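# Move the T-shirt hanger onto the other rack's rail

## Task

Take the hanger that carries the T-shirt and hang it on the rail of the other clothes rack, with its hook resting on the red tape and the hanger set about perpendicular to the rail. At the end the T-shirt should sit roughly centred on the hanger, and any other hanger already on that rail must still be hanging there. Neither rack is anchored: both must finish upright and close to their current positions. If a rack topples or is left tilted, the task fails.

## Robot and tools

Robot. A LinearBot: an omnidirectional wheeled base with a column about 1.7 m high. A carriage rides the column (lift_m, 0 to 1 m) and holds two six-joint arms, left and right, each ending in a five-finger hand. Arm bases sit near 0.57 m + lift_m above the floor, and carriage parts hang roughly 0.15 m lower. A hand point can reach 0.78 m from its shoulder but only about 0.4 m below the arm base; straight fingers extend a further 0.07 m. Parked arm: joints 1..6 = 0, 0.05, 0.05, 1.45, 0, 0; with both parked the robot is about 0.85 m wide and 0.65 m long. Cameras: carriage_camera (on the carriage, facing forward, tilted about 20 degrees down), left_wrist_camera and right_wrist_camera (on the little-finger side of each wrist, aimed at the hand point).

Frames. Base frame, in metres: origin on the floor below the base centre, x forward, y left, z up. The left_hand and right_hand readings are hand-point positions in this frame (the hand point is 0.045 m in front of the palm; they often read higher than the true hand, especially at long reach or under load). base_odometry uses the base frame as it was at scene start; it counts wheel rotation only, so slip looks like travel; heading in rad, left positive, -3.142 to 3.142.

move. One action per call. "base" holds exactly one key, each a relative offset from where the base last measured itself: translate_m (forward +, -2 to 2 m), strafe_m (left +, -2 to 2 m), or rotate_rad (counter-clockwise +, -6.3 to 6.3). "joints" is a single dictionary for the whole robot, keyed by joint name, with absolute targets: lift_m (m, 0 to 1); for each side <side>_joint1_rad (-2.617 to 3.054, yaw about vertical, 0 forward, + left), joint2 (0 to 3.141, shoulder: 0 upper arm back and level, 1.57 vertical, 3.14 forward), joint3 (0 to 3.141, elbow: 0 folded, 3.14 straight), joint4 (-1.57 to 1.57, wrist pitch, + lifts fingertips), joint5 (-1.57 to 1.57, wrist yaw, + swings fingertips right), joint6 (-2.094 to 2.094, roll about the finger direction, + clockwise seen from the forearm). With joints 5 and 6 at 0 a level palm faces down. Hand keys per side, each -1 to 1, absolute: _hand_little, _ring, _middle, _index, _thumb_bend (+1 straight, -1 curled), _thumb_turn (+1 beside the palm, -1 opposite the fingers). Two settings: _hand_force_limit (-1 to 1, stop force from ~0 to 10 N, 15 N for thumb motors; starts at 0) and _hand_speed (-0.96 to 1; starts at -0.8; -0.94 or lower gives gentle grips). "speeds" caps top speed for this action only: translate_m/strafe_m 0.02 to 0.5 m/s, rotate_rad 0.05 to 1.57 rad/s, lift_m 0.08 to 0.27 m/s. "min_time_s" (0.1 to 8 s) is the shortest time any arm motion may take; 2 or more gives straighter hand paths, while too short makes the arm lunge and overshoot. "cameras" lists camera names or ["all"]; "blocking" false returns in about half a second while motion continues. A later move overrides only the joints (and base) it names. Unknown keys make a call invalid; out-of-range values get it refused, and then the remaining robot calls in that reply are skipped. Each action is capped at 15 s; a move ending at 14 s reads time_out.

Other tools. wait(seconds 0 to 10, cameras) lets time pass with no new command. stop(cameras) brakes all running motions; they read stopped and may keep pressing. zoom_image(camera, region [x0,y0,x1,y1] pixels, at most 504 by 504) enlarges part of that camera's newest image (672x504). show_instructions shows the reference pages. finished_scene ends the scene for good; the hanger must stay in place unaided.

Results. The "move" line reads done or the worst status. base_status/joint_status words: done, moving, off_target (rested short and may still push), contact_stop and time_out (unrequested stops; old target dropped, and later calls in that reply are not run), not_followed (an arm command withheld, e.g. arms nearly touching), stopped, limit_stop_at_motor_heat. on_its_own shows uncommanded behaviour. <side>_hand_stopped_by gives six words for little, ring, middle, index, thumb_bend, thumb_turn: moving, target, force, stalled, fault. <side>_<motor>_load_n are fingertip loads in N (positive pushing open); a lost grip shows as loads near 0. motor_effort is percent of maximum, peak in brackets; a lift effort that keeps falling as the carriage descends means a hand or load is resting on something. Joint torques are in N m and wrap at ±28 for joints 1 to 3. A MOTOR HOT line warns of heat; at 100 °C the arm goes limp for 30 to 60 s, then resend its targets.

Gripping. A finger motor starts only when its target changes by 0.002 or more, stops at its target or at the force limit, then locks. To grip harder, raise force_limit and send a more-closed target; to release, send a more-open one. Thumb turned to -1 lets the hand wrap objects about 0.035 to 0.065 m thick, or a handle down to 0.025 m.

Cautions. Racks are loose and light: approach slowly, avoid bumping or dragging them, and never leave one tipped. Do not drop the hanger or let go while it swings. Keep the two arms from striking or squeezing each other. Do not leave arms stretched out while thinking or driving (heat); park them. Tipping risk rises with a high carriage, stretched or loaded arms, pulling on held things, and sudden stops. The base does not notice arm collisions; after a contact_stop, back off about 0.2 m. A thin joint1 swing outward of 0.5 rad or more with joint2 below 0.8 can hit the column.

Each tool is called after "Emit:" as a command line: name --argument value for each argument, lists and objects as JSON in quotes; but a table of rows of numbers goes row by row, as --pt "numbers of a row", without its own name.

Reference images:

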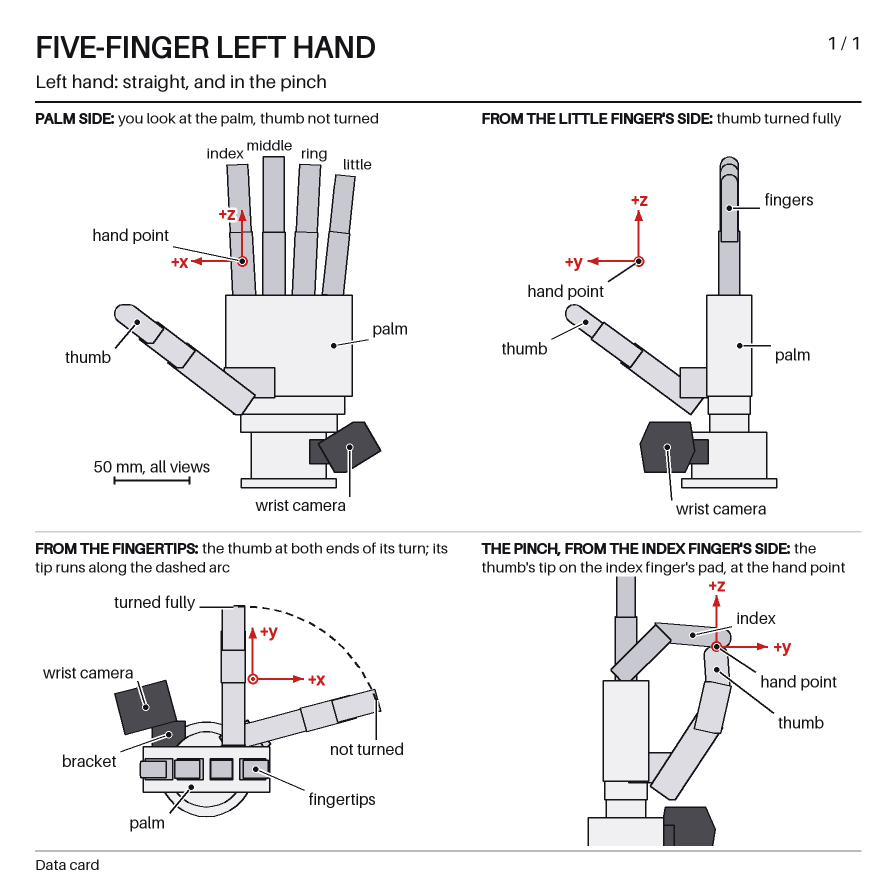

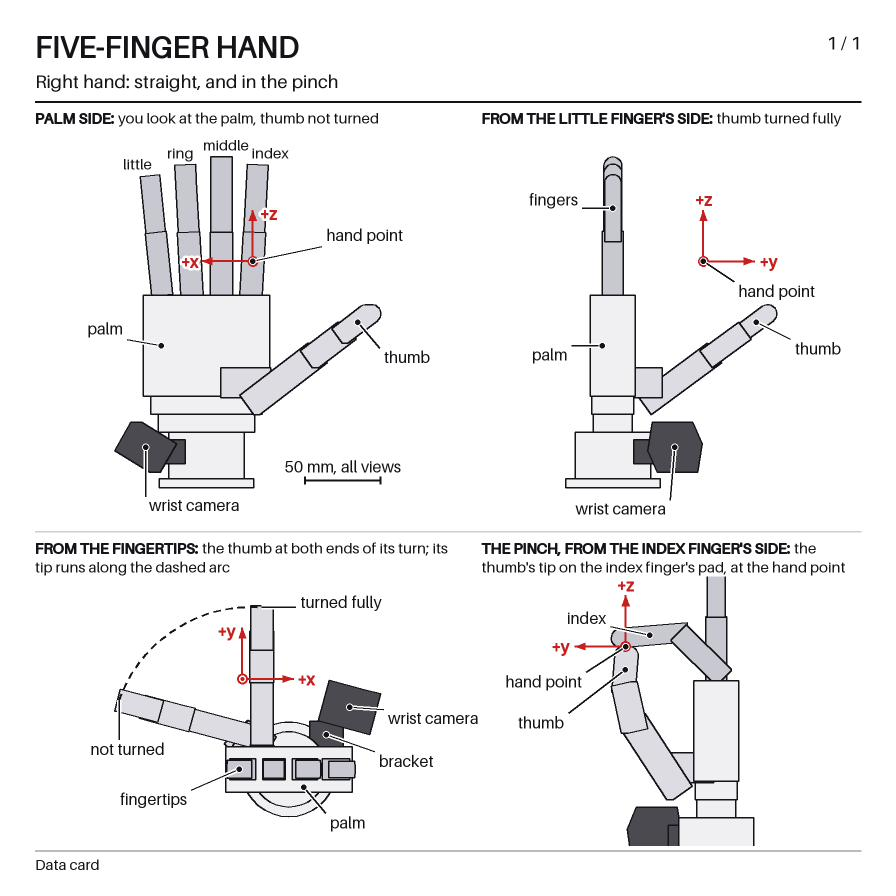

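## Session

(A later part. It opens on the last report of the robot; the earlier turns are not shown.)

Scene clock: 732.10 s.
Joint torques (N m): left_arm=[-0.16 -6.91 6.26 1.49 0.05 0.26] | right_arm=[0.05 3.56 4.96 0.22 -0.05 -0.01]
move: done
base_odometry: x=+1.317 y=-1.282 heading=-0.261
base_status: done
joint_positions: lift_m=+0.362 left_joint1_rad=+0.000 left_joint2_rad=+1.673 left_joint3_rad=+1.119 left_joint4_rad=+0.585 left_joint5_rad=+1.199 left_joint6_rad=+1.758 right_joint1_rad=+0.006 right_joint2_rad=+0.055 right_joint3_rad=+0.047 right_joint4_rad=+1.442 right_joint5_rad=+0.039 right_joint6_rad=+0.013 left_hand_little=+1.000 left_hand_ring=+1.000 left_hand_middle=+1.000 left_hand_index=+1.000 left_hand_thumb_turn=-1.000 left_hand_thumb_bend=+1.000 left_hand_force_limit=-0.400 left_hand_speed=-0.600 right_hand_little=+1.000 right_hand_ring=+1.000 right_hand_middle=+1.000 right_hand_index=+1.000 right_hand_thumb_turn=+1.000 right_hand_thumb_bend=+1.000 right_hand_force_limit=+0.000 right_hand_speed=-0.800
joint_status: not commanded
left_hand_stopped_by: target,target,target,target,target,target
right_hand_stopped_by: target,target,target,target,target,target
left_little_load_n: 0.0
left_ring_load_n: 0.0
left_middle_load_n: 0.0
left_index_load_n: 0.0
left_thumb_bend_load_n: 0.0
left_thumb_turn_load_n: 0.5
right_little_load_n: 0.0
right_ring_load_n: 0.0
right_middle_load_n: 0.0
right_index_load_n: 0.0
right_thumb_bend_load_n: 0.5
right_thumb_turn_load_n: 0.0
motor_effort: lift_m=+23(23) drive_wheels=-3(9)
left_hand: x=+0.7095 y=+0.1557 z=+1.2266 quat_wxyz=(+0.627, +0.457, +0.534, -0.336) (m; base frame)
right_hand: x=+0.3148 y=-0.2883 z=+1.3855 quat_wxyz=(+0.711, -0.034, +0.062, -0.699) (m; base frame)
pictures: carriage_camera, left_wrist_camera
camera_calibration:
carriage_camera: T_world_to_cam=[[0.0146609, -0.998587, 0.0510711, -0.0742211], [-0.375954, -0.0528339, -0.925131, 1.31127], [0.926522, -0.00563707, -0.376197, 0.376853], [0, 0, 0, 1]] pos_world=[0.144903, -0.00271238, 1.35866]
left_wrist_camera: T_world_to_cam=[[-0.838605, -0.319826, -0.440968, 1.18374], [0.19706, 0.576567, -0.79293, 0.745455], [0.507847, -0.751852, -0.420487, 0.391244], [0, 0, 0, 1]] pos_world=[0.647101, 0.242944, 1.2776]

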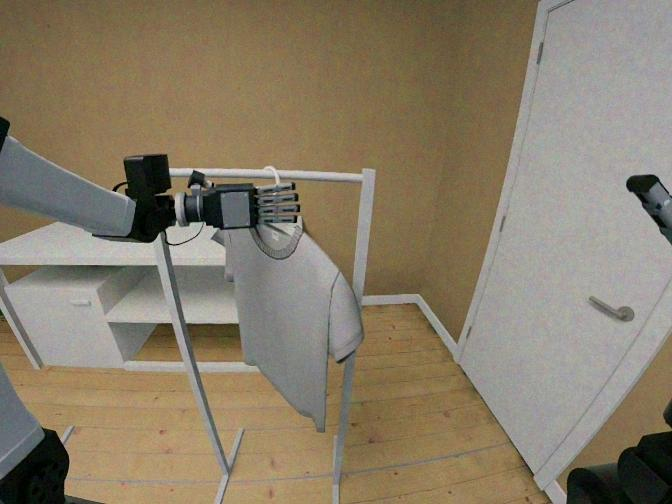

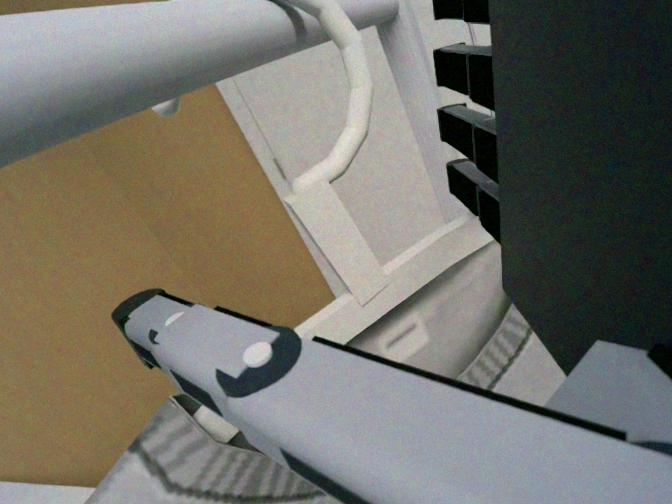

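Emit:
move --base '{"translate_m": -0.005}' --speeds '{"translate_m": 0.04}' --cameras '["left_wrist_camera", "carriage_camera"]'

Emit:
zoom_image --camera "carriage_camera" --region '[230, 150, 330, 250]'

Emit:
zoom_image --camera "left_wrist_camera" --region '[200, 50, 500, 350]'

Scene clock: 745.93 s.
Joint torques (N m): left_arm=[-0.46 -6.95 6.24 1.46 0.05 0.27] | right_arm=[0.02 3.62 4.85 0.24 -0.05 -0.01]
move: done
base_odometry: x=+1.312 y=-1.281 heading=-0.261
base_status: done
joint_positions: lift_m=+0.362 left_joint1_rad=+0.000 left_joint2_rad=+1.673 left_joint3_rad=+1.119 left_joint4_rad=+0.584 left_joint5_rad=+1.199 left_joint6_rad=+1.758 right_joint1_rad=+0.006 right_joint2_rad=+0.055 right_joint3_rad=+0.047 right_joint4_rad=+1.442 right_joint5_rad=+0.039 right_joint6_rad=+0.013 left_hand_little=+1.000 left_hand_ring=+1.000 left_hand_middle=+1.000 left_hand_index=+1.000 left_hand_thumb_turn=-1.000 left_hand_thumb_bend=+1.000 left_hand_force_limit=-0.400 left_hand_speed=-0.600 right_hand_little=+1.000 right_hand_ring=+1.000 right_hand_middle=+1.000 right_hand_index=+1.000 right_hand_thumb_turn=+1.000 right_hand_thumb_bend=+1.000 right_hand_force_limit=+0.000 right_hand_speed=-0.800
joint_status: not commanded
left_hand_stopped_by: target,target,target,target,target,target
right_hand_stopped_by: target,target,target,target,target,target
left_little_load_n: 0.0
left_ring_load_n: 0.0
left_middle_load_n: 0.0
left_index_load_n: -0.5
left_thumb_bend_load_n: 0.0
left_thumb_turn_load_n: 0.5
right_little_load_n: 0.0
right_ring_load_n: 0.0
right_middle_load_n: 0.0
right_index_load_n: 0.0
right_thumb_bend_load_n: 0.0
right_thumb_turn_load_n: 0.0
motor_effort: lift_m=+23(24) drive_wheels=+0(5)
left_hand: x=+0.7095 y=+0.1557 z=+1.2265 quat_wxyz=(+0.627, +0.457, +0.534, -0.336) (m; base frame)
right_hand: x=+0.3149 y=-0.2883 z=+1.3854 quat_wxyz=(+0.711, -0.034, +0.062, -0.699) (m; base frame)
pictures: carriage_camera, left_wrist_camera
camera_calibration:
carriage_camera: T_world_to_cam=[[0.0146609, -0.998587, 0.0510711, -0.0742211], [-0.375954, -0.0528339, -0.925131, 1.31127], [0.926522, -0.00563707, -0.376197, 0.376853], [0, 0, 0, 1]] pos_world=[0.144903, -0.00271238, 1.35866]
left_wrist_camera: T_world_to_cam=[[-0.838751, -0.319866, -0.440661, 1.18341], [0.196742, 0.576576, -0.793002, 0.745672], [0.507729, -0.751828, -0.420673, 0.391509], [0, 0, 0, 1]] pos_world=[0.647101, 0.242944, 1.2775]

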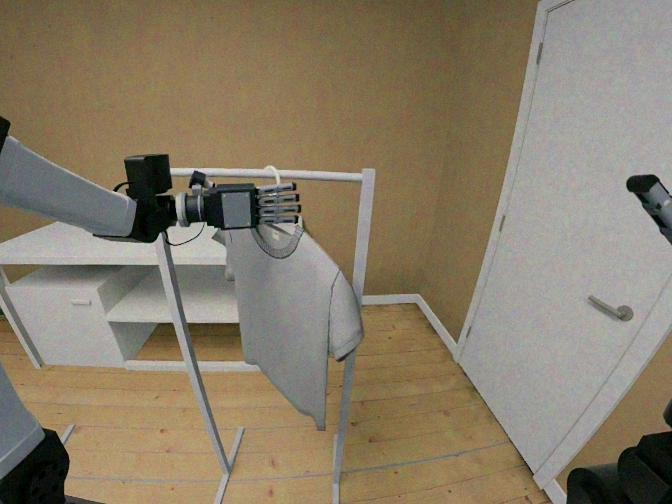

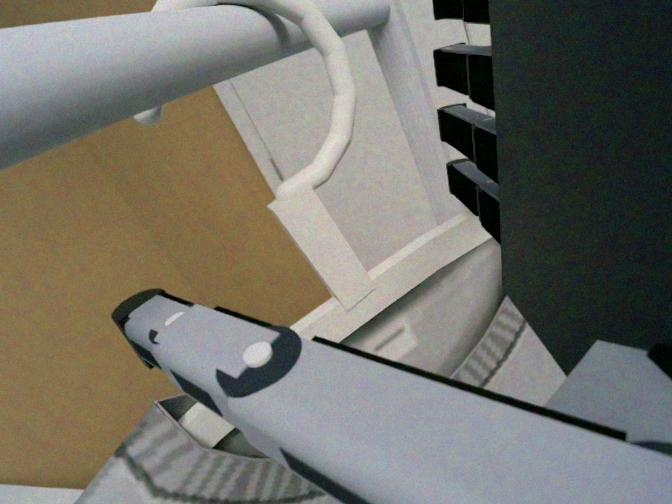

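Scaled by 5.040 from the camera's 672x504 image, which has a finer 960x720 frame.

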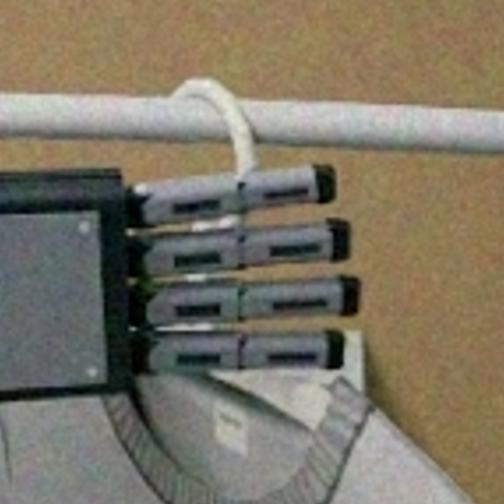

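Scaled by 1.680 from the camera's 672x504 image, which has a finer 960x720 frame.

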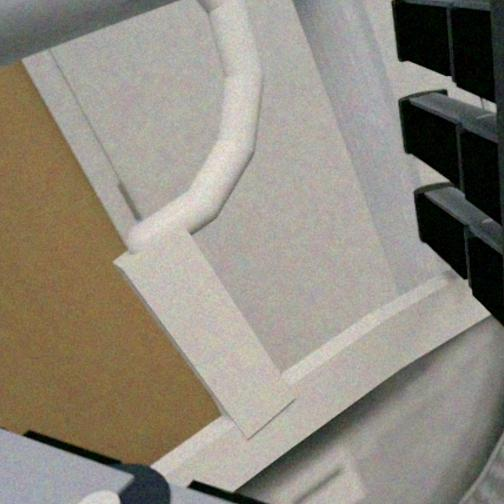

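Emit:
move --base '{"translate_m": 0.004}' --speeds '{"translate_m": 0.04}' --cameras '["left_wrist_camera"]'

Emit:
zoom_image --camera "left_wrist_camera" --region '[200, 50, 500, 350]'

Scene clock: 754.13 s.
Joint torques (N m): left_arm=[-0.08 -6.95 5.94 1.52 0.02 0.25] | right_arm=[-0.08 3.66 4.92 0.18 -0.03 0.01]
move: done
base_odometry: x=+1.316 y=-1.282 heading=-0.261
base_status: done
joint_positions: lift_m=+0.362 left_joint1_rad=+0.000 left_joint2_rad=+1.673 left_joint3_rad=+1.119 left_joint4_rad=+0.584 left_joint5_rad=+1.200 left_joint6_rad=+1.758 right_joint1_rad=+0.006 right_joint2_rad=+0.055 right_joint3_rad=+0.047 right_joint4_rad=+1.441 right_joint5_rad=+0.039 right_joint6_rad=+0.013 left_hand_little=+1.000 left_hand_ring=+1.000 left_hand_middle=+1.000 left_hand_index=+1.000 left_hand_thumb_turn=-1.000 left_hand_thumb_bend=+1.000 left_hand_force_limit=-0.400 left_hand_speed=-0.600 right_hand_little=+1.000 right_hand_ring=+1.000 right_hand_middle=+1.000 right_hand_index=+1.000 right_hand_thumb_turn=+1.000 right_hand_thumb_bend=+1.000 right_hand_force_limit=+0.000 right_hand_speed=-0.800
joint_status: not commanded
left_hand_stopped_by: target,target,target,target,target,target
right_hand_stopped_by: target,target,target,target,target,target
left_little_load_n: 0.0
left_ring_load_n: 0.0
left_middle_load_n: 0.0
left_index_load_n: 0.0
left_thumb_bend_load_n: 0.0
left_thumb_turn_load_n: 0.5
right_little_load_n: 0.0
right_ring_load_n: 0.0
right_middle_load_n: 0.0
right_index_load_n: 0.0
right_thumb_bend_load_n: 0.0
right_thumb_turn_load_n: 0.0
motor_effort: lift_m=+23(24) drive_wheels=-2(9)
left_hand: x=+0.7094 y=+0.1556 z=+1.2265 quat_wxyz=(+0.627, +0.457, +0.534, -0.336) (m; base frame)
right_hand: x=+0.3151 y=-0.2883 z=+1.3854 quat_wxyz=(+0.711, -0.035, +0.063, -0.699) (m; base frame)
pictures: left_wrist_camera
camera_calibration:
left_wrist_camera: T_world_to_cam=[[-0.839073, -0.319528, -0.440294, 1.18302], [0.196637, 0.576483, -0.793096, 0.745803], [0.507239, -0.752043, -0.42088, 0.392103], [0, 0, 0, 1]] pos_world=[0.647102, 0.242945, 1.2774]

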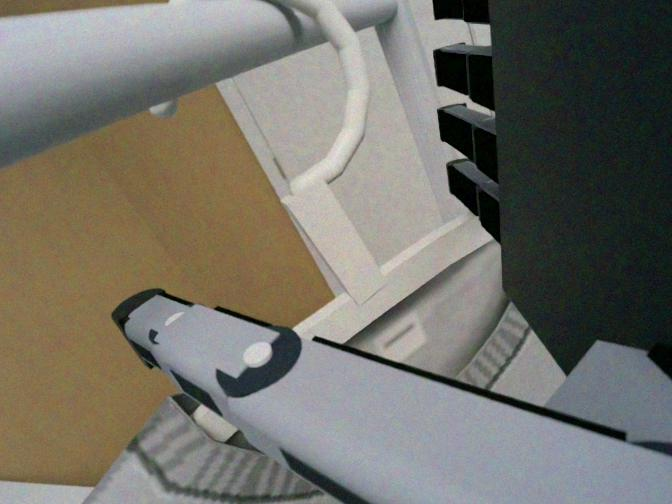

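Scaled by 1.680 from the camera's 672x504 image, which has a finer 960x720 frame.

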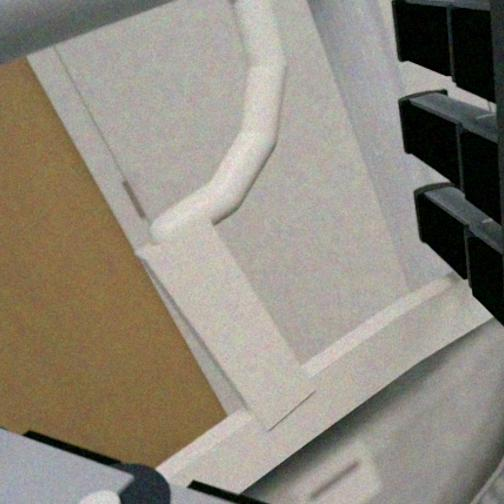

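Emit:
move --joints '{"left_hand_thumb_bend": 0.03, "left_hand_index": 0.2, "left_hand_middle": 0.2, "left_hand_speed": -0.7, "left_hand_force_limit": -0.6}'

Emit:
move --joints '{"left_hand_index": -0.7, "left_hand_middle": -0.7, "left_hand_speed": -0.88, "left_hand_force_limit": -0.6}' --cameras '["left_wrist_camera", "carriage_camera"]'

Emit:
zoom_image --camera "left_wrist_camera" --region '[200, 100, 500, 400]'

Emit:
zoom_image --camera "carriage_camera" --region '[230, 150, 330, 250]'

Scene clock: 764.10 s.
Joint torques (N m): left_arm=[-0.35 -6.89 6.35 1.53 0.01 0.26] | right_arm=[-0.01 3.63 4.97 0.29 -0.06 -0.01]
move: done
base_odometry: x=+1.316 y=-1.282 heading=-0.261
base_status: not commanded
joint_positions: lift_m=+0.362 left_joint1_rad=+0.000 left_joint2_rad=+1.673 left_joint3_rad=+1.119 left_joint4_rad=+0.584 left_joint5_rad=+1.200 left_joint6_rad=+1.758 right_joint1_rad=+0.006 right_joint2_rad=+0.055 right_joint3_rad=+0.047 right_joint4_rad=+1.440 right_joint5_rad=+0.039 right_joint6_rad=+0.013 left_hand_little=+1.000 left_hand_ring=+1.000 left_hand_middle=+0.200 left_hand_index=+0.200 left_hand_thumb_turn=-1.000 left_hand_thumb_bend=+0.030 left_hand_force_limit=-0.600 left_hand_speed=-0.700 right_hand_little=+1.000 right_hand_ring=+1.000 right_hand_middle=+1.000 right_hand_index=+1.000 right_hand_thumb_turn=+1.000 right_hand_thumb_bend=+1.000 right_hand_force_limit=+0.000 right_hand_speed=-0.800
joint_status: all done
left_hand_stopped_by: target,target,target,target,target,target
right_hand_stopped_by: target,target,target,target,target,target
left_little_load_n: 0.0
left_ring_load_n: 0.0
left_middle_load_n: 0.0
left_index_load_n: 0.0
left_thumb_bend_load_n: 0.0
left_thumb_turn_load_n: 0.0
right_little_load_n: 0.0
right_ring_load_n: 0.0
right_middle_load_n: -0.5
right_index_load_n: 0.0
right_thumb_bend_load_n: 0.0
right_thumb_turn_load_n: 0.0
motor_effort: lift_m=+23(24) drive_wheels=-1(3)
left_hand: x=+0.7094 y=+0.1556 z=+1.2265 quat_wxyz=(+0.627, +0.457, +0.534, -0.336) (m; base frame)
right_hand: x=+0.3154 y=-0.2883 z=+1.3853 quat_wxyz=(+0.711, -0.035, +0.063, -0.699) (m; base frame)
pictures: none

Scene clock: 767.00 s.
Joint torques (N m): left_arm=[0.01 -6.94 6.08 1.47 0.04 0.28] | right_arm=[-0.05 3.62 4.86 0.29 -0.03 0.05]
move: off_target
base_odometry: x=+1.316 y=-1.282 heading=-0.261
base_status: not commanded
joint_positions: lift_m=+0.362 left_joint1_rad=+0.000 left_joint2_rad=+1.673 left_joint3_rad=+1.119 left_joint4_rad=+0.581 left_joint5_rad=+1.201 left_joint6_rad=+1.758 right_joint1_rad=+0.006 right_joint2_rad=+0.055 right_joint3_rad=+0.047 right_joint4_rad=+1.440 right_joint5_rad=+0.039 right_joint6_rad=+0.013 left_hand_little=+1.000 left_hand_ring=+1.000 left_hand_middle=-0.200 left_hand_index=-0.233 left_hand_thumb_turn=-1.000 left_hand_thumb_bend=+0.030 left_hand_force_limit=-0.600 left_hand_speed=-0.880 right_hand_little=+1.000 right_hand_ring=+1.000 right_hand_middle=+1.000 right_hand_index=+1.000 right_hand_thumb_turn=+1.000 right_hand_thumb_bend=+1.000 right_hand_force_limit=+0.000 right_hand_speed=-0.800
joint_status: left_hand_middle off_target (ended at -0.200, target -0.700); left_hand_index off_target (ended at -0.233, target -0.700); the others done
left_hand_stopped_by: target,target,force,force,target,target
right_hand_stopped_by: target,target,target,target,target,target
left_little_load_n: 0.0
left_ring_load_n: 0.0
left_middle_load_n: 0.0
left_index_load_n: 4.0
left_thumb_bend_load_n: 0.5
left_thumb_turn_load_n: 1.0
right_little_load_n: 0.0
right_ring_load_n: 0.0
right_middle_load_n: 0.0
right_index_load_n: 0.0
right_thumb_bend_load_n: 0.0
right_thumb_turn_load_n: 0.0
motor_effort: lift_m=+23(24) drive_wheels=-1(3)
left_hand: x=+0.7092 y=+0.1555 z=+1.2258 quat_wxyz=(+0.626, +0.457, +0.535, -0.337) (m; base frame)
right_hand: x=+0.3154 y=-0.2883 z=+1.3853 quat_wxyz=(+0.711, -0.035, +0.063, -0.699) (m; base frame)
pictures: carriage_camera, left_wrist_camera
camera_calibration:
carriage_camera: T_world_to_cam=[[0.0146609, -0.998587, 0.0510711, -0.0742211], [-0.375954, -0.0528339, -0.925131, 1.31127], [0.926522, -0.00563707, -0.376197, 0.376853], [0, 0, 0, 1]] pos_world=[0.144903, -0.00271238, 1.35866]
left_wrist_camera: T_world_to_cam=[[-0.840941, -0.318487, -0.437476, 1.18022], [0.194639, 0.576315, -0.793711, 0.747566], [0.50491, -0.752613, -0.422657, 0.395683], [0, 0, 0, 1]] pos_world=[0.647202, 0.242846, 1.2769]

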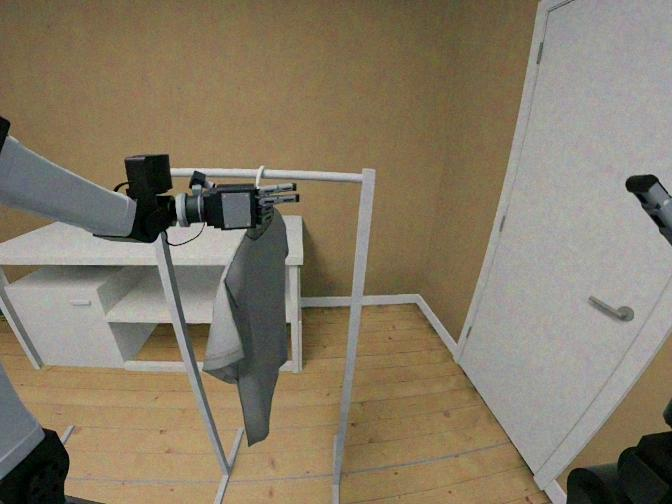

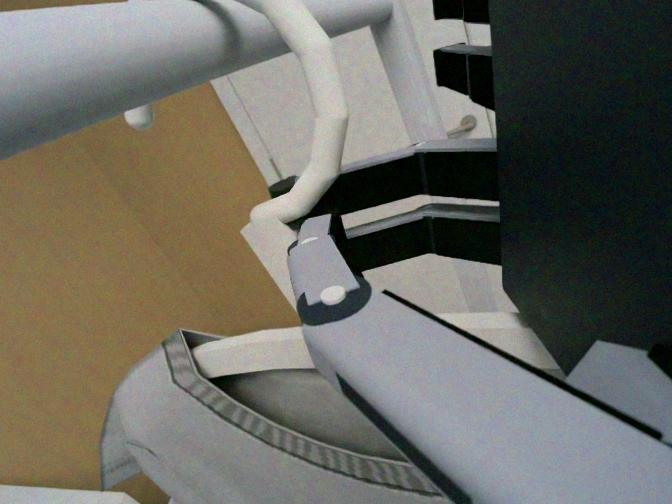

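Scaled by 1.680 from the camera's 672x504 image, which has a finer 960x720 frame.

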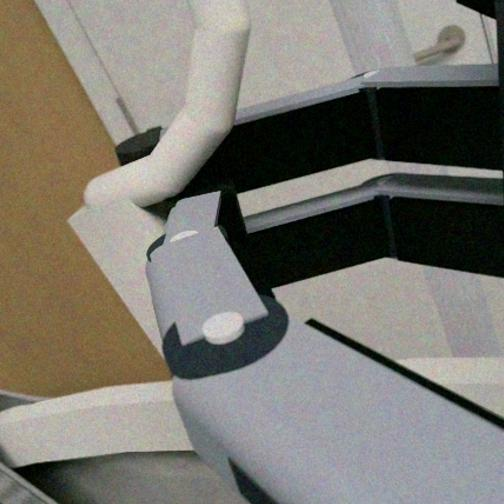

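Scaled by 5.040 from the camera's 672x504 image, which has a finer 960x720 frame.

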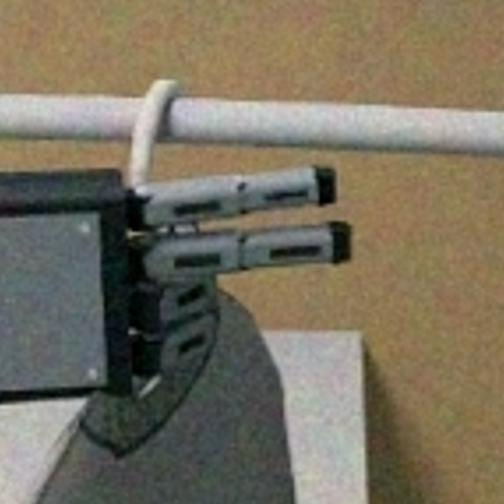

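Emit:
move --joints '{"left_hand_index": 1, "left_hand_middle": 1, "left_hand_speed": -0.6}' --cameras '["left_wrist_camera", "carriage_camera"]'

Emit:
zoom_image --camera "left_wrist_camera" --region '[200, 100, 500, 400]'

Emit:
zoom_image --camera "carriage_camera" --region '[230, 150, 330, 250]'

Scene clock: 789.53 s.
Joint torques (N m): left_arm=[-0.16 -6.94 6.12 1.52 0 0.23] | right_arm=[-0.01 3.49 4.98 0.28 -0.05 0]
move: done
base_odometry: x=+1.316 y=-1.282 heading=-0.261
base_status: not commanded
joint_positions: lift_m=+0.362 left_joint1_rad=+0.000 left_joint2_rad=+1.673 left_joint3_rad=+1.119 left_joint4_rad=+0.581 left_joint5_rad=+1.201 left_joint6_rad=+1.758 right_joint1_rad=+0.006 right_joint2_rad=+0.055 right_joint3_rad=+0.047 right_joint4_rad=+1.440 right_joint5_rad=+0.039 right_joint6_rad=+0.013 left_hand_little=+1.000 left_hand_ring=+1.000 left_hand_middle=+1.000 left_hand_index=+1.000 left_hand_thumb_turn=-1.000 left_hand_thumb_bend=+0.030 left_hand_force_limit=-0.600 left_hand_speed=-0.600 right_hand_little=+1.000 right_hand_ring=+1.000 right_hand_middle=+1.000 right_hand_index=+1.000 right_hand_thumb_turn=+1.000 right_hand_thumb_bend=+1.000 right_hand_force_limit=+0.000 right_hand_speed=-0.800
joint_status: all done
left_hand_stopped_by: target,target,target,target,target,target
right_hand_stopped_by: target,target,target,target,target,target
left_little_load_n: 0.0
left_ring_load_n: 0.0
left_middle_load_n: 0.0
left_index_load_n: 0.0
left_thumb_bend_load_n: 0.0
left_thumb_turn_load_n: 0.5
right_little_load_n: 0.0
right_ring_load_n: 0.0
right_middle_load_n: 0.0
right_index_load_n: 0.0
right_thumb_bend_load_n: 0.0
right_thumb_turn_load_n: 0.0
motor_effort: lift_m=+23(24) drive_wheels=-1(3)
left_hand: x=+0.7092 y=+0.1555 z=+1.2258 quat_wxyz=(+0.626, +0.457, +0.535, -0.337) (m; base frame)
right_hand: x=+0.3154 y=-0.2883 z=+1.3853 quat_wxyz=(+0.711, -0.035, +0.063, -0.699) (m; base frame)
pictures: carriage_camera, left_wrist_camera
camera_calibration:
carriage_camera: T_world_to_cam=[[0.0146609, -0.998587, 0.0510711, -0.0742211], [-0.375954, -0.0528339, -0.925131, 1.31127], [0.926522, -0.00563707, -0.376197, 0.376853], [0, 0, 0, 1]] pos_world=[0.144903, -0.00271238, 1.35866]
left_wrist_camera: T_world_to_cam=[[-0.840941, -0.318487, -0.437476, 1.18022], [0.194639, 0.576315, -0.793711, 0.747566], [0.50491, -0.752613, -0.422657, 0.395683], [0, 0, 0, 1]] pos_world=[0.647202, 0.242846, 1.2769]

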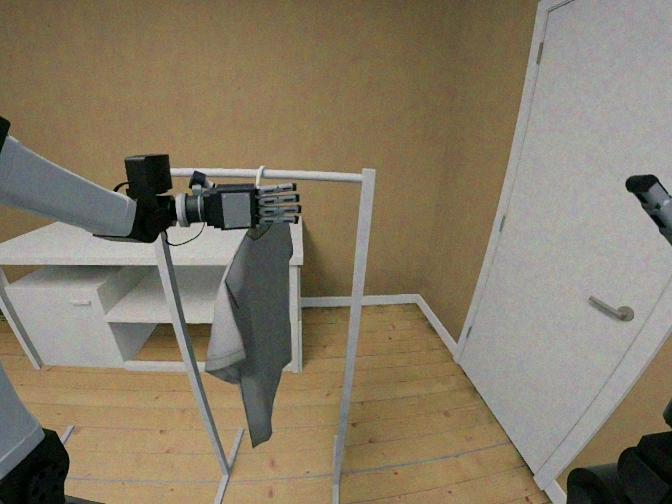

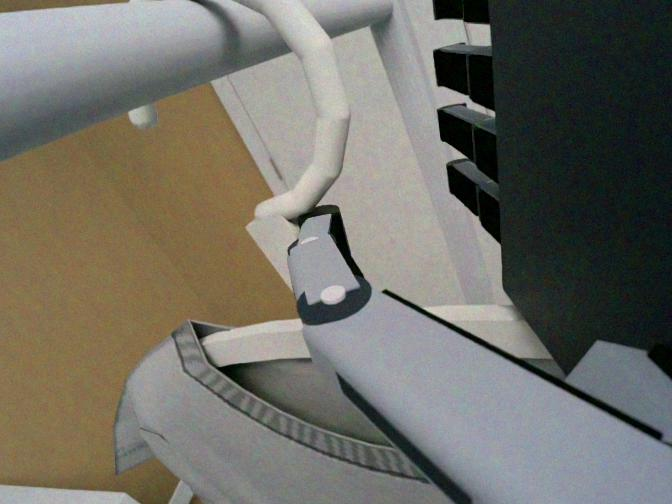

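Scaled by 1.680 from the camera's 672x504 image, which has a finer 960x720 frame.

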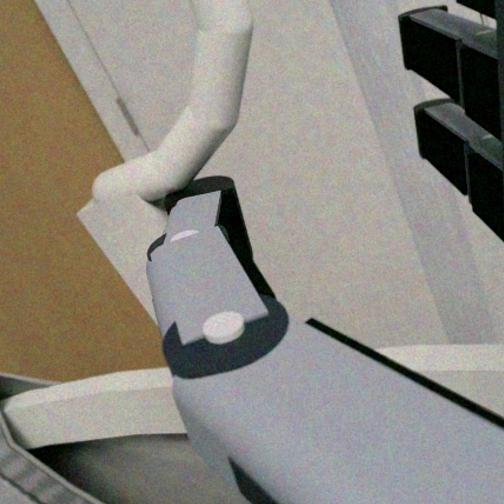

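Scaled by 5.040 from the camera's 672x504 image, which has a finer 960x720 frame.

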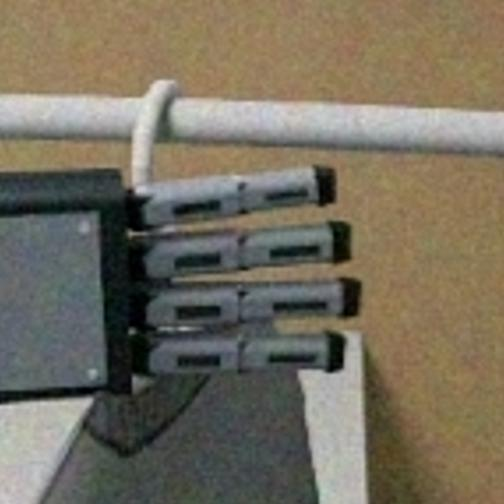

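Emit:
move --base '{"strafe_m": 0.13}' --speeds '{"strafe_m": 0.12}'

Emit:
move --base '{"translate_m": -0.03}' --joints '{"lift_m": 0.32, "left_hand_thumb_bend": 1}' --speeds '{"translate_m": 0.1}' --cameras '["left_wrist_camera", "carriage_camera"]'

Emit:
move --base '{"strafe_m": -0.1}' --speeds '{"strafe_m": 0.08}' --cameras '["left_wrist_camera", "carriage_camera"]'

Scene clock: 813.23 s.
Joint torques (N m): left_arm=[-0.21 -7.02 6.02 1.56 0 0.24] | right_arm=[0.01 3.47 4.96 0.3 0 0]
move: done
base_odometry: x=+1.349 y=-1.156 heading=-0.261
base_status: done
joint_positions: lift_m=+0.362 left_joint1_rad=+0.000 left_joint2_rad=+1.673 left_joint3_rad=+1.119 left_joint4_rad=+0.581 left_joint5_rad=+1.201 left_joint6_rad=+1.758 right_joint1_rad=+0.006 right_joint2_rad=+0.055 right_joint3_rad=+0.047 right_joint4_rad=+1.440 right_joint5_rad=+0.039 right_joint6_rad=+0.013 left_hand_little=+1.000 left_hand_ring=+1.000 left_hand_middle=+1.000 left_hand_index=+1.000 left_hand_thumb_turn=-1.000 left_hand_thumb_bend=+0.030 left_hand_force_limit=-0.600 left_hand_speed=-0.600 right_hand_little=+1.000 right_hand_ring=+1.000 right_hand_middle=+1.000 right_hand_index=+1.000 right_hand_thumb_turn=+1.000 right_hand_thumb_bend=+1.000 right_hand_force_limit=+0.000 right_hand_speed=-0.800
joint_status: not commanded
left_hand_stopped_by: target,target,target,target,target,target
right_hand_stopped_by: target,target,target,target,target,target
left_little_load_n: 0.0
left_ring_load_n: 0.0
left_middle_load_n: 0.0
left_index_load_n: 0.0
left_thumb_bend_load_n: 0.0
left_thumb_turn_load_n: 0.0
right_little_load_n: -0.5
right_ring_load_n: 0.0
right_middle_load_n: -0.5
right_index_load_n: -0.5
right_thumb_bend_load_n: 0.0
right_thumb_turn_load_n: 0.0
motor_effort: lift_m=+23(24) drive_wheels=-4(12)
left_hand: x=+0.7091 y=+0.1553 z=+1.2258 quat_wxyz=(+0.626, +0.457, +0.535, -0.337) (m; base frame)
right_hand: x=+0.3154 y=-0.2883 z=+1.3853 quat_wxyz=(+0.711, -0.035, +0.063, -0.700) (m; base frame)
pictures: none

Scene clock: 815.43 s.
Joint torques (N m): left_arm=[-0.17 -6.98 6.11 1.56 0.05 0.27] | right_arm=[-0.01 3.47 4.94 0.26 -0.02 -0.02]
move: done
base_odometry: x=+1.321 y=-1.149 heading=-0.261
base_status: done
joint_positions: lift_m=+0.320 left_joint1_rad=+0.000 left_joint2_rad=+1.673 left_joint3_rad=+1.119 left_joint4_rad=+0.579 left_joint5_rad=+1.200 left_joint6_rad=+1.758 right_joint1_rad=+0.006 right_joint2_rad=+0.055 right_joint3_rad=+0.047 right_joint4_rad=+1.441 right_joint5_rad=+0.039 right_joint6_rad=+0.013 left_hand_little=+1.000 left_hand_ring=+1.000 left_hand_middle=+1.000 left_hand_index=+1.000 left_hand_thumb_turn=-1.000 left_hand_thumb_bend=+1.000 left_hand_force_limit=-0.600 left_hand_speed=-0.600 right_hand_little=+1.000 right_hand_ring=+1.000 right_hand_middle=+1.000 right_hand_index=+1.000 right_hand_thumb_turn=+1.000 right_hand_thumb_bend=+1.000 right_hand_force_limit=+0.000 right_hand_speed=-0.800
joint_status: all done
left_hand_stopped_by: target,target,target,target,target,target
right_hand_stopped_by: target,target,target,target,target,target
left_little_load_n: 0.0
left_ring_load_n: 0.0
left_middle_load_n: 0.0
left_index_load_n: 0.0
left_thumb_bend_load_n: 0.0
left_thumb_turn_load_n: 0.5
right_little_load_n: 0.0
right_ring_load_n: 0.0
right_middle_load_n: 0.0
right_index_load_n: 0.0
right_thumb_bend_load_n: 0.0
right_thumb_turn_load_n: 0.0
motor_effort: lift_m=+17(18) drive_wheels=-2(8)
left_hand: x=+0.7093 y=+0.1553 z=+1.1839 quat_wxyz=(+0.625, +0.456, +0.536, -0.337) (m; base frame)
right_hand: x=+0.3151 y=-0.2883 z=+1.3441 quat_wxyz=(+0.711, -0.035, +0.063, -0.700) (m; base frame)
pictures: carriage_camera, left_wrist_camera
camera_calibration:
carriage_camera: T_world_to_cam=[[0.0146609, -0.998587, 0.0510711, -0.0721119], [-0.375954, -0.0528339, -0.925131, 1.27306], [0.926522, -0.00563707, -0.376197, 0.361316], [0, 0, 0, 1]] pos_world=[0.144903, -0.00271238, 1.31736]
left_wrist_camera: T_world_to_cam=[[-0.84178, -0.318477, -0.435866, 1.16063], [0.193112, 0.576335, -0.794069, 0.715973], [0.504097, -0.752602, -0.423645, 0.379553], [0, 0, 0, 1]] pos_world=[0.647401, 0.242646, 1.23521]

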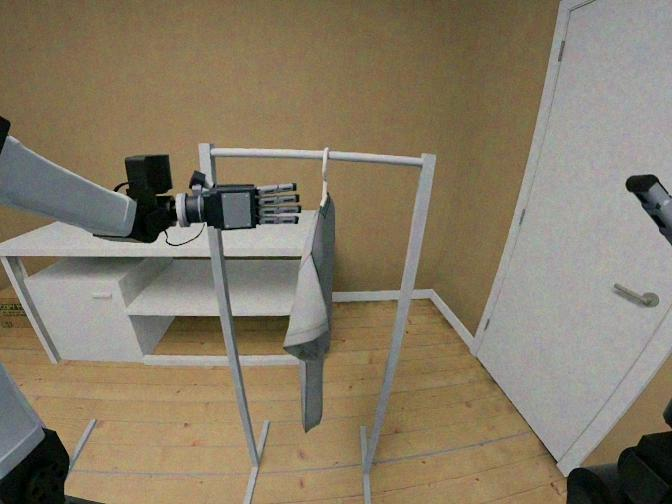

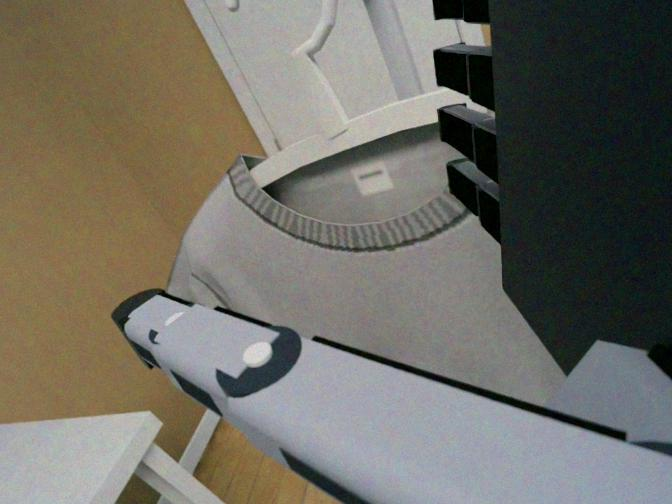

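Scene clock: 817.40 s.
Joint torques (N m): left_arm=[-0.18 -7.09 6.15 1.53 0.02 0.28] | right_arm=[0.1 3.51 4.96 0.26 -0.02 0.01]
move: done
base_odometry: x=+1.295 y=-1.245 heading=-0.261
base_status: done
joint_positions: lift_m=+0.320 left_joint1_rad=+0.000 left_joint2_rad=+1.673 left_joint3_rad=+1.119 left_joint4_rad=+0.579 left_joint5_rad=+1.200 left_joint6_rad=+1.758 right_joint1_rad=+0.006 right_joint2_rad=+0.055 right_joint3_rad=+0.047 right_joint4_rad=+1.441 right_joint5_rad=+0.039 right_joint6_rad=+0.013 left_hand_little=+1.000 left_hand_ring=+1.000 left_hand_middle=+1.000 left_hand_index=+1.000 left_hand_thumb_turn=-1.000 left_hand_thumb_bend=+1.000 left_hand_force_limit=-0.600 left_hand_speed=-0.600 right_hand_little=+1.000 right_hand_ring=+1.000 right_hand_middle=+1.000 right_hand_index=+1.000 right_hand_thumb_turn=+1.000 right_hand_thumb_bend=+1.000 right_hand_force_limit=+0.000 right_hand_speed=-0.800
joint_status: not commanded
left_hand_stopped_by: target,target,target,target,target,target
right_hand_stopped_by: target,target,target,target,target,target
left_little_load_n: 0.0
left_ring_load_n: 0.0
left_middle_load_n: 0.0
left_index_load_n: 0.0
left_thumb_bend_load_n: 0.0
left_thumb_turn_load_n: 0.5
right_little_load_n: 0.0
right_ring_load_n: 0.0
right_middle_load_n: 0.0
right_index_load_n: 0.0
right_thumb_bend_load_n: 0.0
right_thumb_turn_load_n: 0.0
motor_effort: lift_m=+17(18) drive_wheels=+2(8)
left_hand: x=+0.7094 y=+0.1554 z=+1.1839 quat_wxyz=(+0.625, +0.456, +0.536, -0.337) (m; base frame)
right_hand: x=+0.3151 y=-0.2883 z=+1.3441 quat_wxyz=(+0.711, -0.035, +0.063, -0.700) (m; base frame)
pictures: carriage_camera, left_wrist_camera
camera_calibration:
carriage_camera: T_world_to_cam=[[0.0146609, -0.998587, 0.0510711, -0.0721119], [-0.375954, -0.0528339, -0.925131, 1.27306], [0.926522, -0.00563707, -0.376197, 0.361316], [0, 0, 0, 1]] pos_world=[0.144903, -0.00271238, 1.31736]
left_wrist_camera: T_world_to_cam=[[-0.841514, -0.31921, -0.435842, 1.16064], [0.19265, 0.57641, -0.794126, 0.716268], [0.504717, -0.752234, -0.423562, 0.379034], [0, 0, 0, 1]] pos_world=[0.6474, 0.242745, 1.23521]

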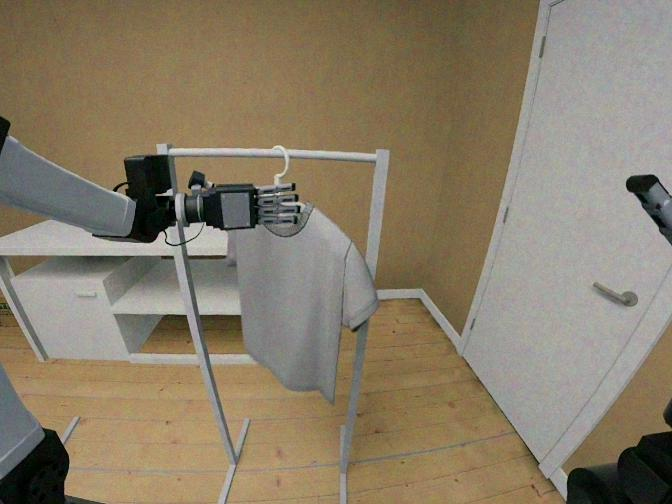

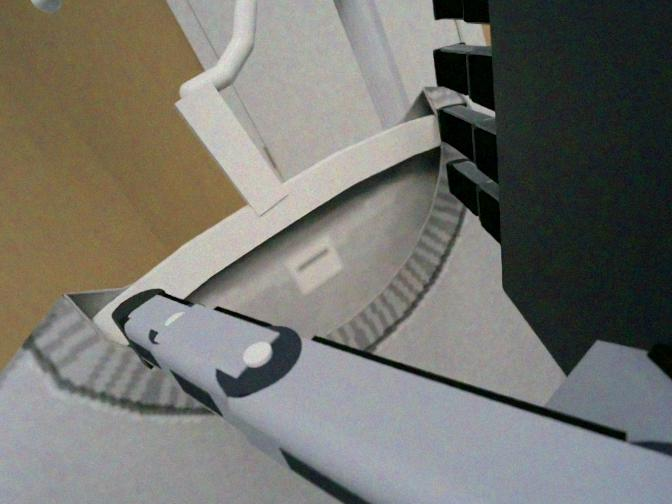

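Emit:
move --base '{"strafe_m": 0.06}' --speeds '{"strafe_m": 0.1}'

Emit:
move --base '{"translate_m": 0.026}' --joints '{"lift_m": 0.362}' --speeds '{"translate_m": 0.1}'

Emit:
move --base '{"strafe_m": -0.07}' --speeds '{"strafe_m": 0.08}' --cameras '["left_wrist_camera", "carriage_camera"]'

Emit:
zoom_image --camera "carriage_camera" --region '[230, 150, 330, 250]'

Emit:
zoom_image --camera "left_wrist_camera" --region '[200, 50, 500, 350]'

Scene clock: 826.27 s.
Joint torques (N m): left_arm=[-0.25 -7.06 6.22 1.55 0.11 0.24] | right_arm=[0.06 3.56 4.86 0.26 -0.08 0.01]
move: done
base_odometry: x=+1.310 y=-1.187 heading=-0.261
base_status: done
joint_positions: lift_m=+0.320 left_joint1_rad=+0.000 left_joint2_rad=+1.673 left_joint3_rad=+1.119 left_joint4_rad=+0.579 left_joint5_rad=+1.200 left_joint6_rad=+1.758 right_joint1_rad=+0.006 right_joint2_rad=+0.055 right_joint3_rad=+0.047 right_joint4_rad=+1.441 right_joint5_rad=+0.039 right_joint6_rad=+0.013 left_hand_little=+1.000 left_hand_ring=+1.000 left_hand_middle=+1.000 left_hand_index=+1.000 left_hand_thumb_turn=-1.000 left_hand_thumb_bend=+1.000 left_hand_force_limit=-0.600 left_hand_speed=-0.600 right_hand_little=+1.000 right_hand_ring=+1.000 right_hand_middle=+1.000 right_hand_index=+1.000 right_hand_thumb_turn=+1.000 right_hand_thumb_bend=+1.000 right_hand_force_limit=+0.000 right_hand_speed=-0.800
joint_status: not commanded
left_hand_stopped_by: target,target,target,target,target,target
right_hand_stopped_by: target,target,target,target,target,target
left_little_load_n: 0.0
left_ring_load_n: 0.0
left_middle_load_n: 0.0
left_index_load_n: 0.0
left_thumb_bend_load_n: 0.0
left_thumb_turn_load_n: 0.0
right_little_load_n: 0.0
right_ring_load_n: 0.0
right_middle_load_n: 0.0
right_index_load_n: 0.0
right_thumb_bend_load_n: 0.0
right_thumb_turn_load_n: 0.0
motor_effort: lift_m=+17(18) drive_wheels=-1(13)
left_hand: x=+0.7093 y=+0.1552 z=+1.1839 quat_wxyz=(+0.625, +0.456, +0.536, -0.337) (m; base frame)
right_hand: x=+0.3151 y=-0.2883 z=+1.3441 quat_wxyz=(+0.711, -0.035, +0.063, -0.700) (m; base frame)
pictures: none

Scene clock: 827.23 s.
Joint torques (N m): left_arm=[-0.21 -6.75 6.05 1.53 0.1 0.24] | right_arm=[0.13 3.67 4.94 0.27 -0.02 0.04]
move: done
base_odometry: x=+1.335 y=-1.194 heading=-0.262
base_status: done
joint_positions: lift_m=+0.362 left_joint1_rad=+0.000 left_joint2_rad=+1.673 left_joint3_rad=+1.119 left_joint4_rad=+0.585 left_joint5_rad=+1.200 left_joint6_rad=+1.758 right_joint1_rad=+0.006 right_joint2_rad=+0.055 right_joint3_rad=+0.047 right_joint4_rad=+1.440 right_joint5_rad=+0.039 right_joint6_rad=+0.013 left_hand_little=+1.000 left_hand_ring=+1.000 left_hand_middle=+1.000 left_hand_index=+1.000 left_hand_thumb_turn=-1.000 left_hand_thumb_bend=+1.000 left_hand_force_limit=-0.600 left_hand_speed=-0.600 right_hand_little=+1.000 right_hand_ring=+1.000 right_hand_middle=+1.000 right_hand_index=+1.000 right_hand_thumb_turn=+1.000 right_hand_thumb_bend=+1.000 right_hand_force_limit=+0.000 right_hand_speed=-0.800
joint_status: all done
left_hand_stopped_by: target,target,target,target,target,target
right_hand_stopped_by: target,target,target,target,target,target
left_little_load_n: 0.0
left_ring_load_n: 0.0
left_middle_load_n: 0.0
left_index_load_n: 0.0
left_thumb_bend_load_n: 0.0
left_thumb_turn_load_n: 0.0
right_little_load_n: 0.0
right_ring_load_n: 0.0
right_middle_load_n: 0.0
right_index_load_n: 0.0
right_thumb_bend_load_n: 0.0
right_thumb_turn_load_n: 0.0
motor_effort: lift_m=+23(29) drive_wheels=+2(9)
left_hand: x=+0.7093 y=+0.1552 z=+1.2263 quat_wxyz=(+0.627, +0.457, +0.534, -0.336) (m; base frame)
right_hand: x=+0.3154 y=-0.2883 z=+1.3853 quat_wxyz=(+0.711, -0.035, +0.063, -0.700) (m; base frame)
pictures: none

Scene clock: 828.83 s.
Joint torques (N m): left_arm=[-0.34 -7.06 6.19 1.47 0.07 0.29] | right_arm=[0.05 3.58 4.92 0.26 -0.04 0]
move: done
base_odometry: x=+1.317 y=-1.262 heading=-0.261
base_status: done
joint_positions: lift_m=+0.362 left_joint1_rad=+0.000 left_joint2_rad=+1.673 left_joint3_rad=+1.119 left_joint4_rad=+0.584 left_joint5_rad=+1.200 left_joint6_rad=+1.758 right_joint1_rad=+0.006 right_joint2_rad=+0.055 right_joint3_rad=+0.047 right_joint4_rad=+1.440 right_joint5_rad=+0.039 right_joint6_rad=+0.013 left_hand_little=+1.000 left_hand_ring=+1.000 left_hand_middle=+1.000 left_hand_index=+1.000 left_hand_thumb_turn=-1.000 left_hand_thumb_bend=+1.000 left_hand_force_limit=-0.600 left_hand_speed=-0.600 right_hand_little=+1.000 right_hand_ring=+1.000 right_hand_middle=+1.000 right_hand_index=+1.000 right_hand_thumb_turn=+1.000 right_hand_thumb_bend=+1.000 right_hand_force_limit=+0.000 right_hand_speed=-0.800
joint_status: not commanded
left_hand_stopped_by: target,target,target,target,target,target
right_hand_stopped_by: target,target,target,target,target,target
left_little_load_n: 0.0
left_ring_load_n: 0.0
left_middle_load_n: 0.0
left_index_load_n: 0.0
left_thumb_bend_load_n: 0.5
left_thumb_turn_load_n: 0.5
right_little_load_n: 0.0
right_ring_load_n: 0.0
right_middle_load_n: 0.0
right_index_load_n: 0.0
right_thumb_bend_load_n: 0.0
right_thumb_turn_load_n: 0.0
motor_effort: lift_m=+23(24) drive_wheels=+1(9)
left_hand: x=+0.7095 y=+0.1556 z=+1.2262 quat_wxyz=(+0.627, +0.457, +0.534, -0.336) (m; base frame)
right_hand: x=+0.3154 y=-0.2883 z=+1.3853 quat_wxyz=(+0.711, -0.035, +0.063, -0.700) (m; base frame)
pictures: carriage_camera, left_wrist_camera
camera_calibration:
carriage_camera: T_world_to_cam=[[0.0146609, -0.998587, 0.0510711, -0.0742211], [-0.375954, -0.0528339, -0.925131, 1.31127], [0.926522, -0.00563707, -0.376197, 0.376853], [0, 0, 0, 1]] pos_world=[0.144903, -0.00271238, 1.35866]
left_wrist_camera: T_world_to_cam=[[-0.839326, -0.319179, -0.440064, 1.18277], [0.196629, 0.576447, -0.793124, 0.745732], [0.506822, -0.752219, -0.421067, 0.392443], [0, 0, 0, 1]] pos_world=[0.647202, 0.242845, 1.2772]

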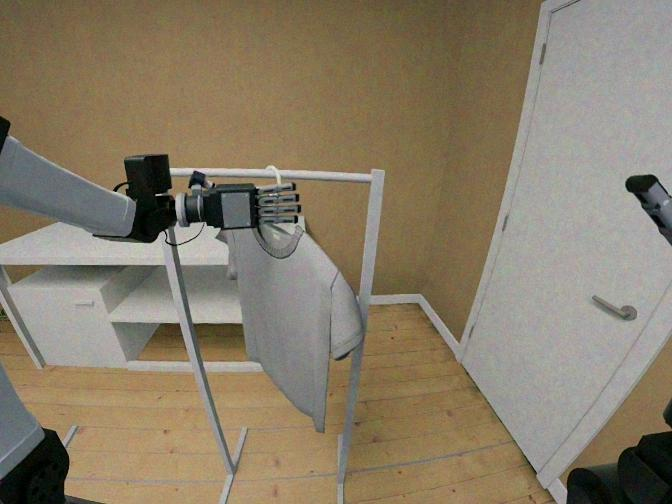

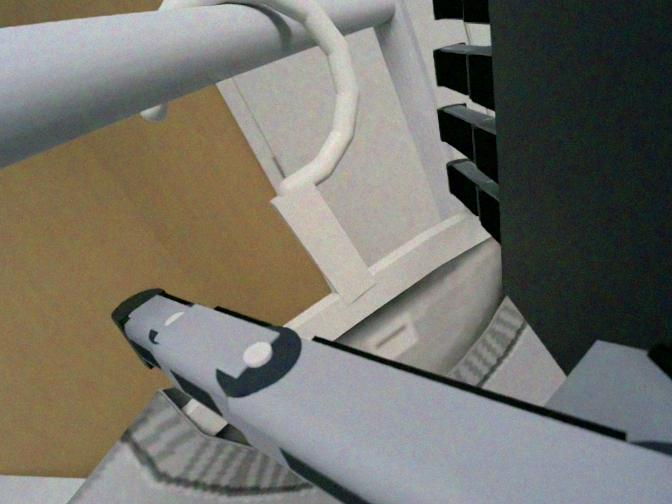

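Scaled by 5.040 from the camera's 672x504 image, which has a finer 960x720 frame.

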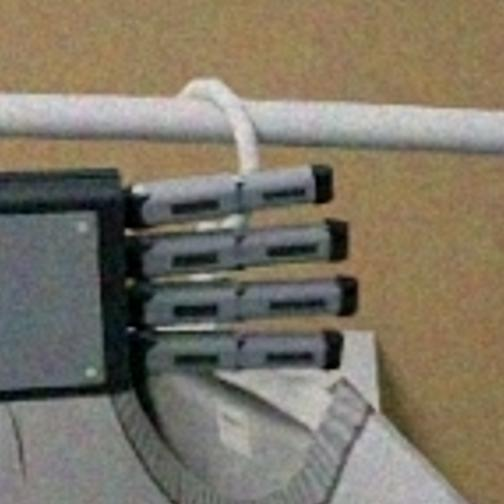

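Scaled by 1.680 from the camera's 672x504 image, which has a finer 960x720 frame.

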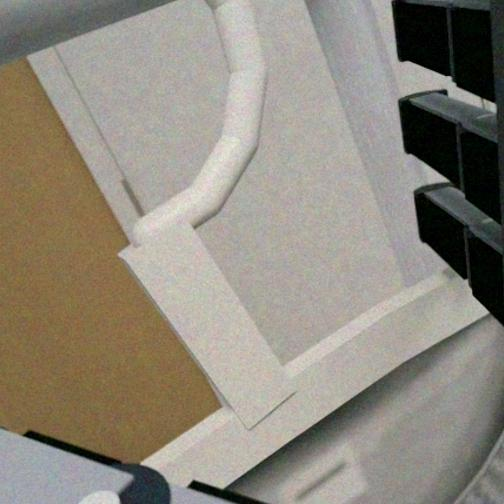

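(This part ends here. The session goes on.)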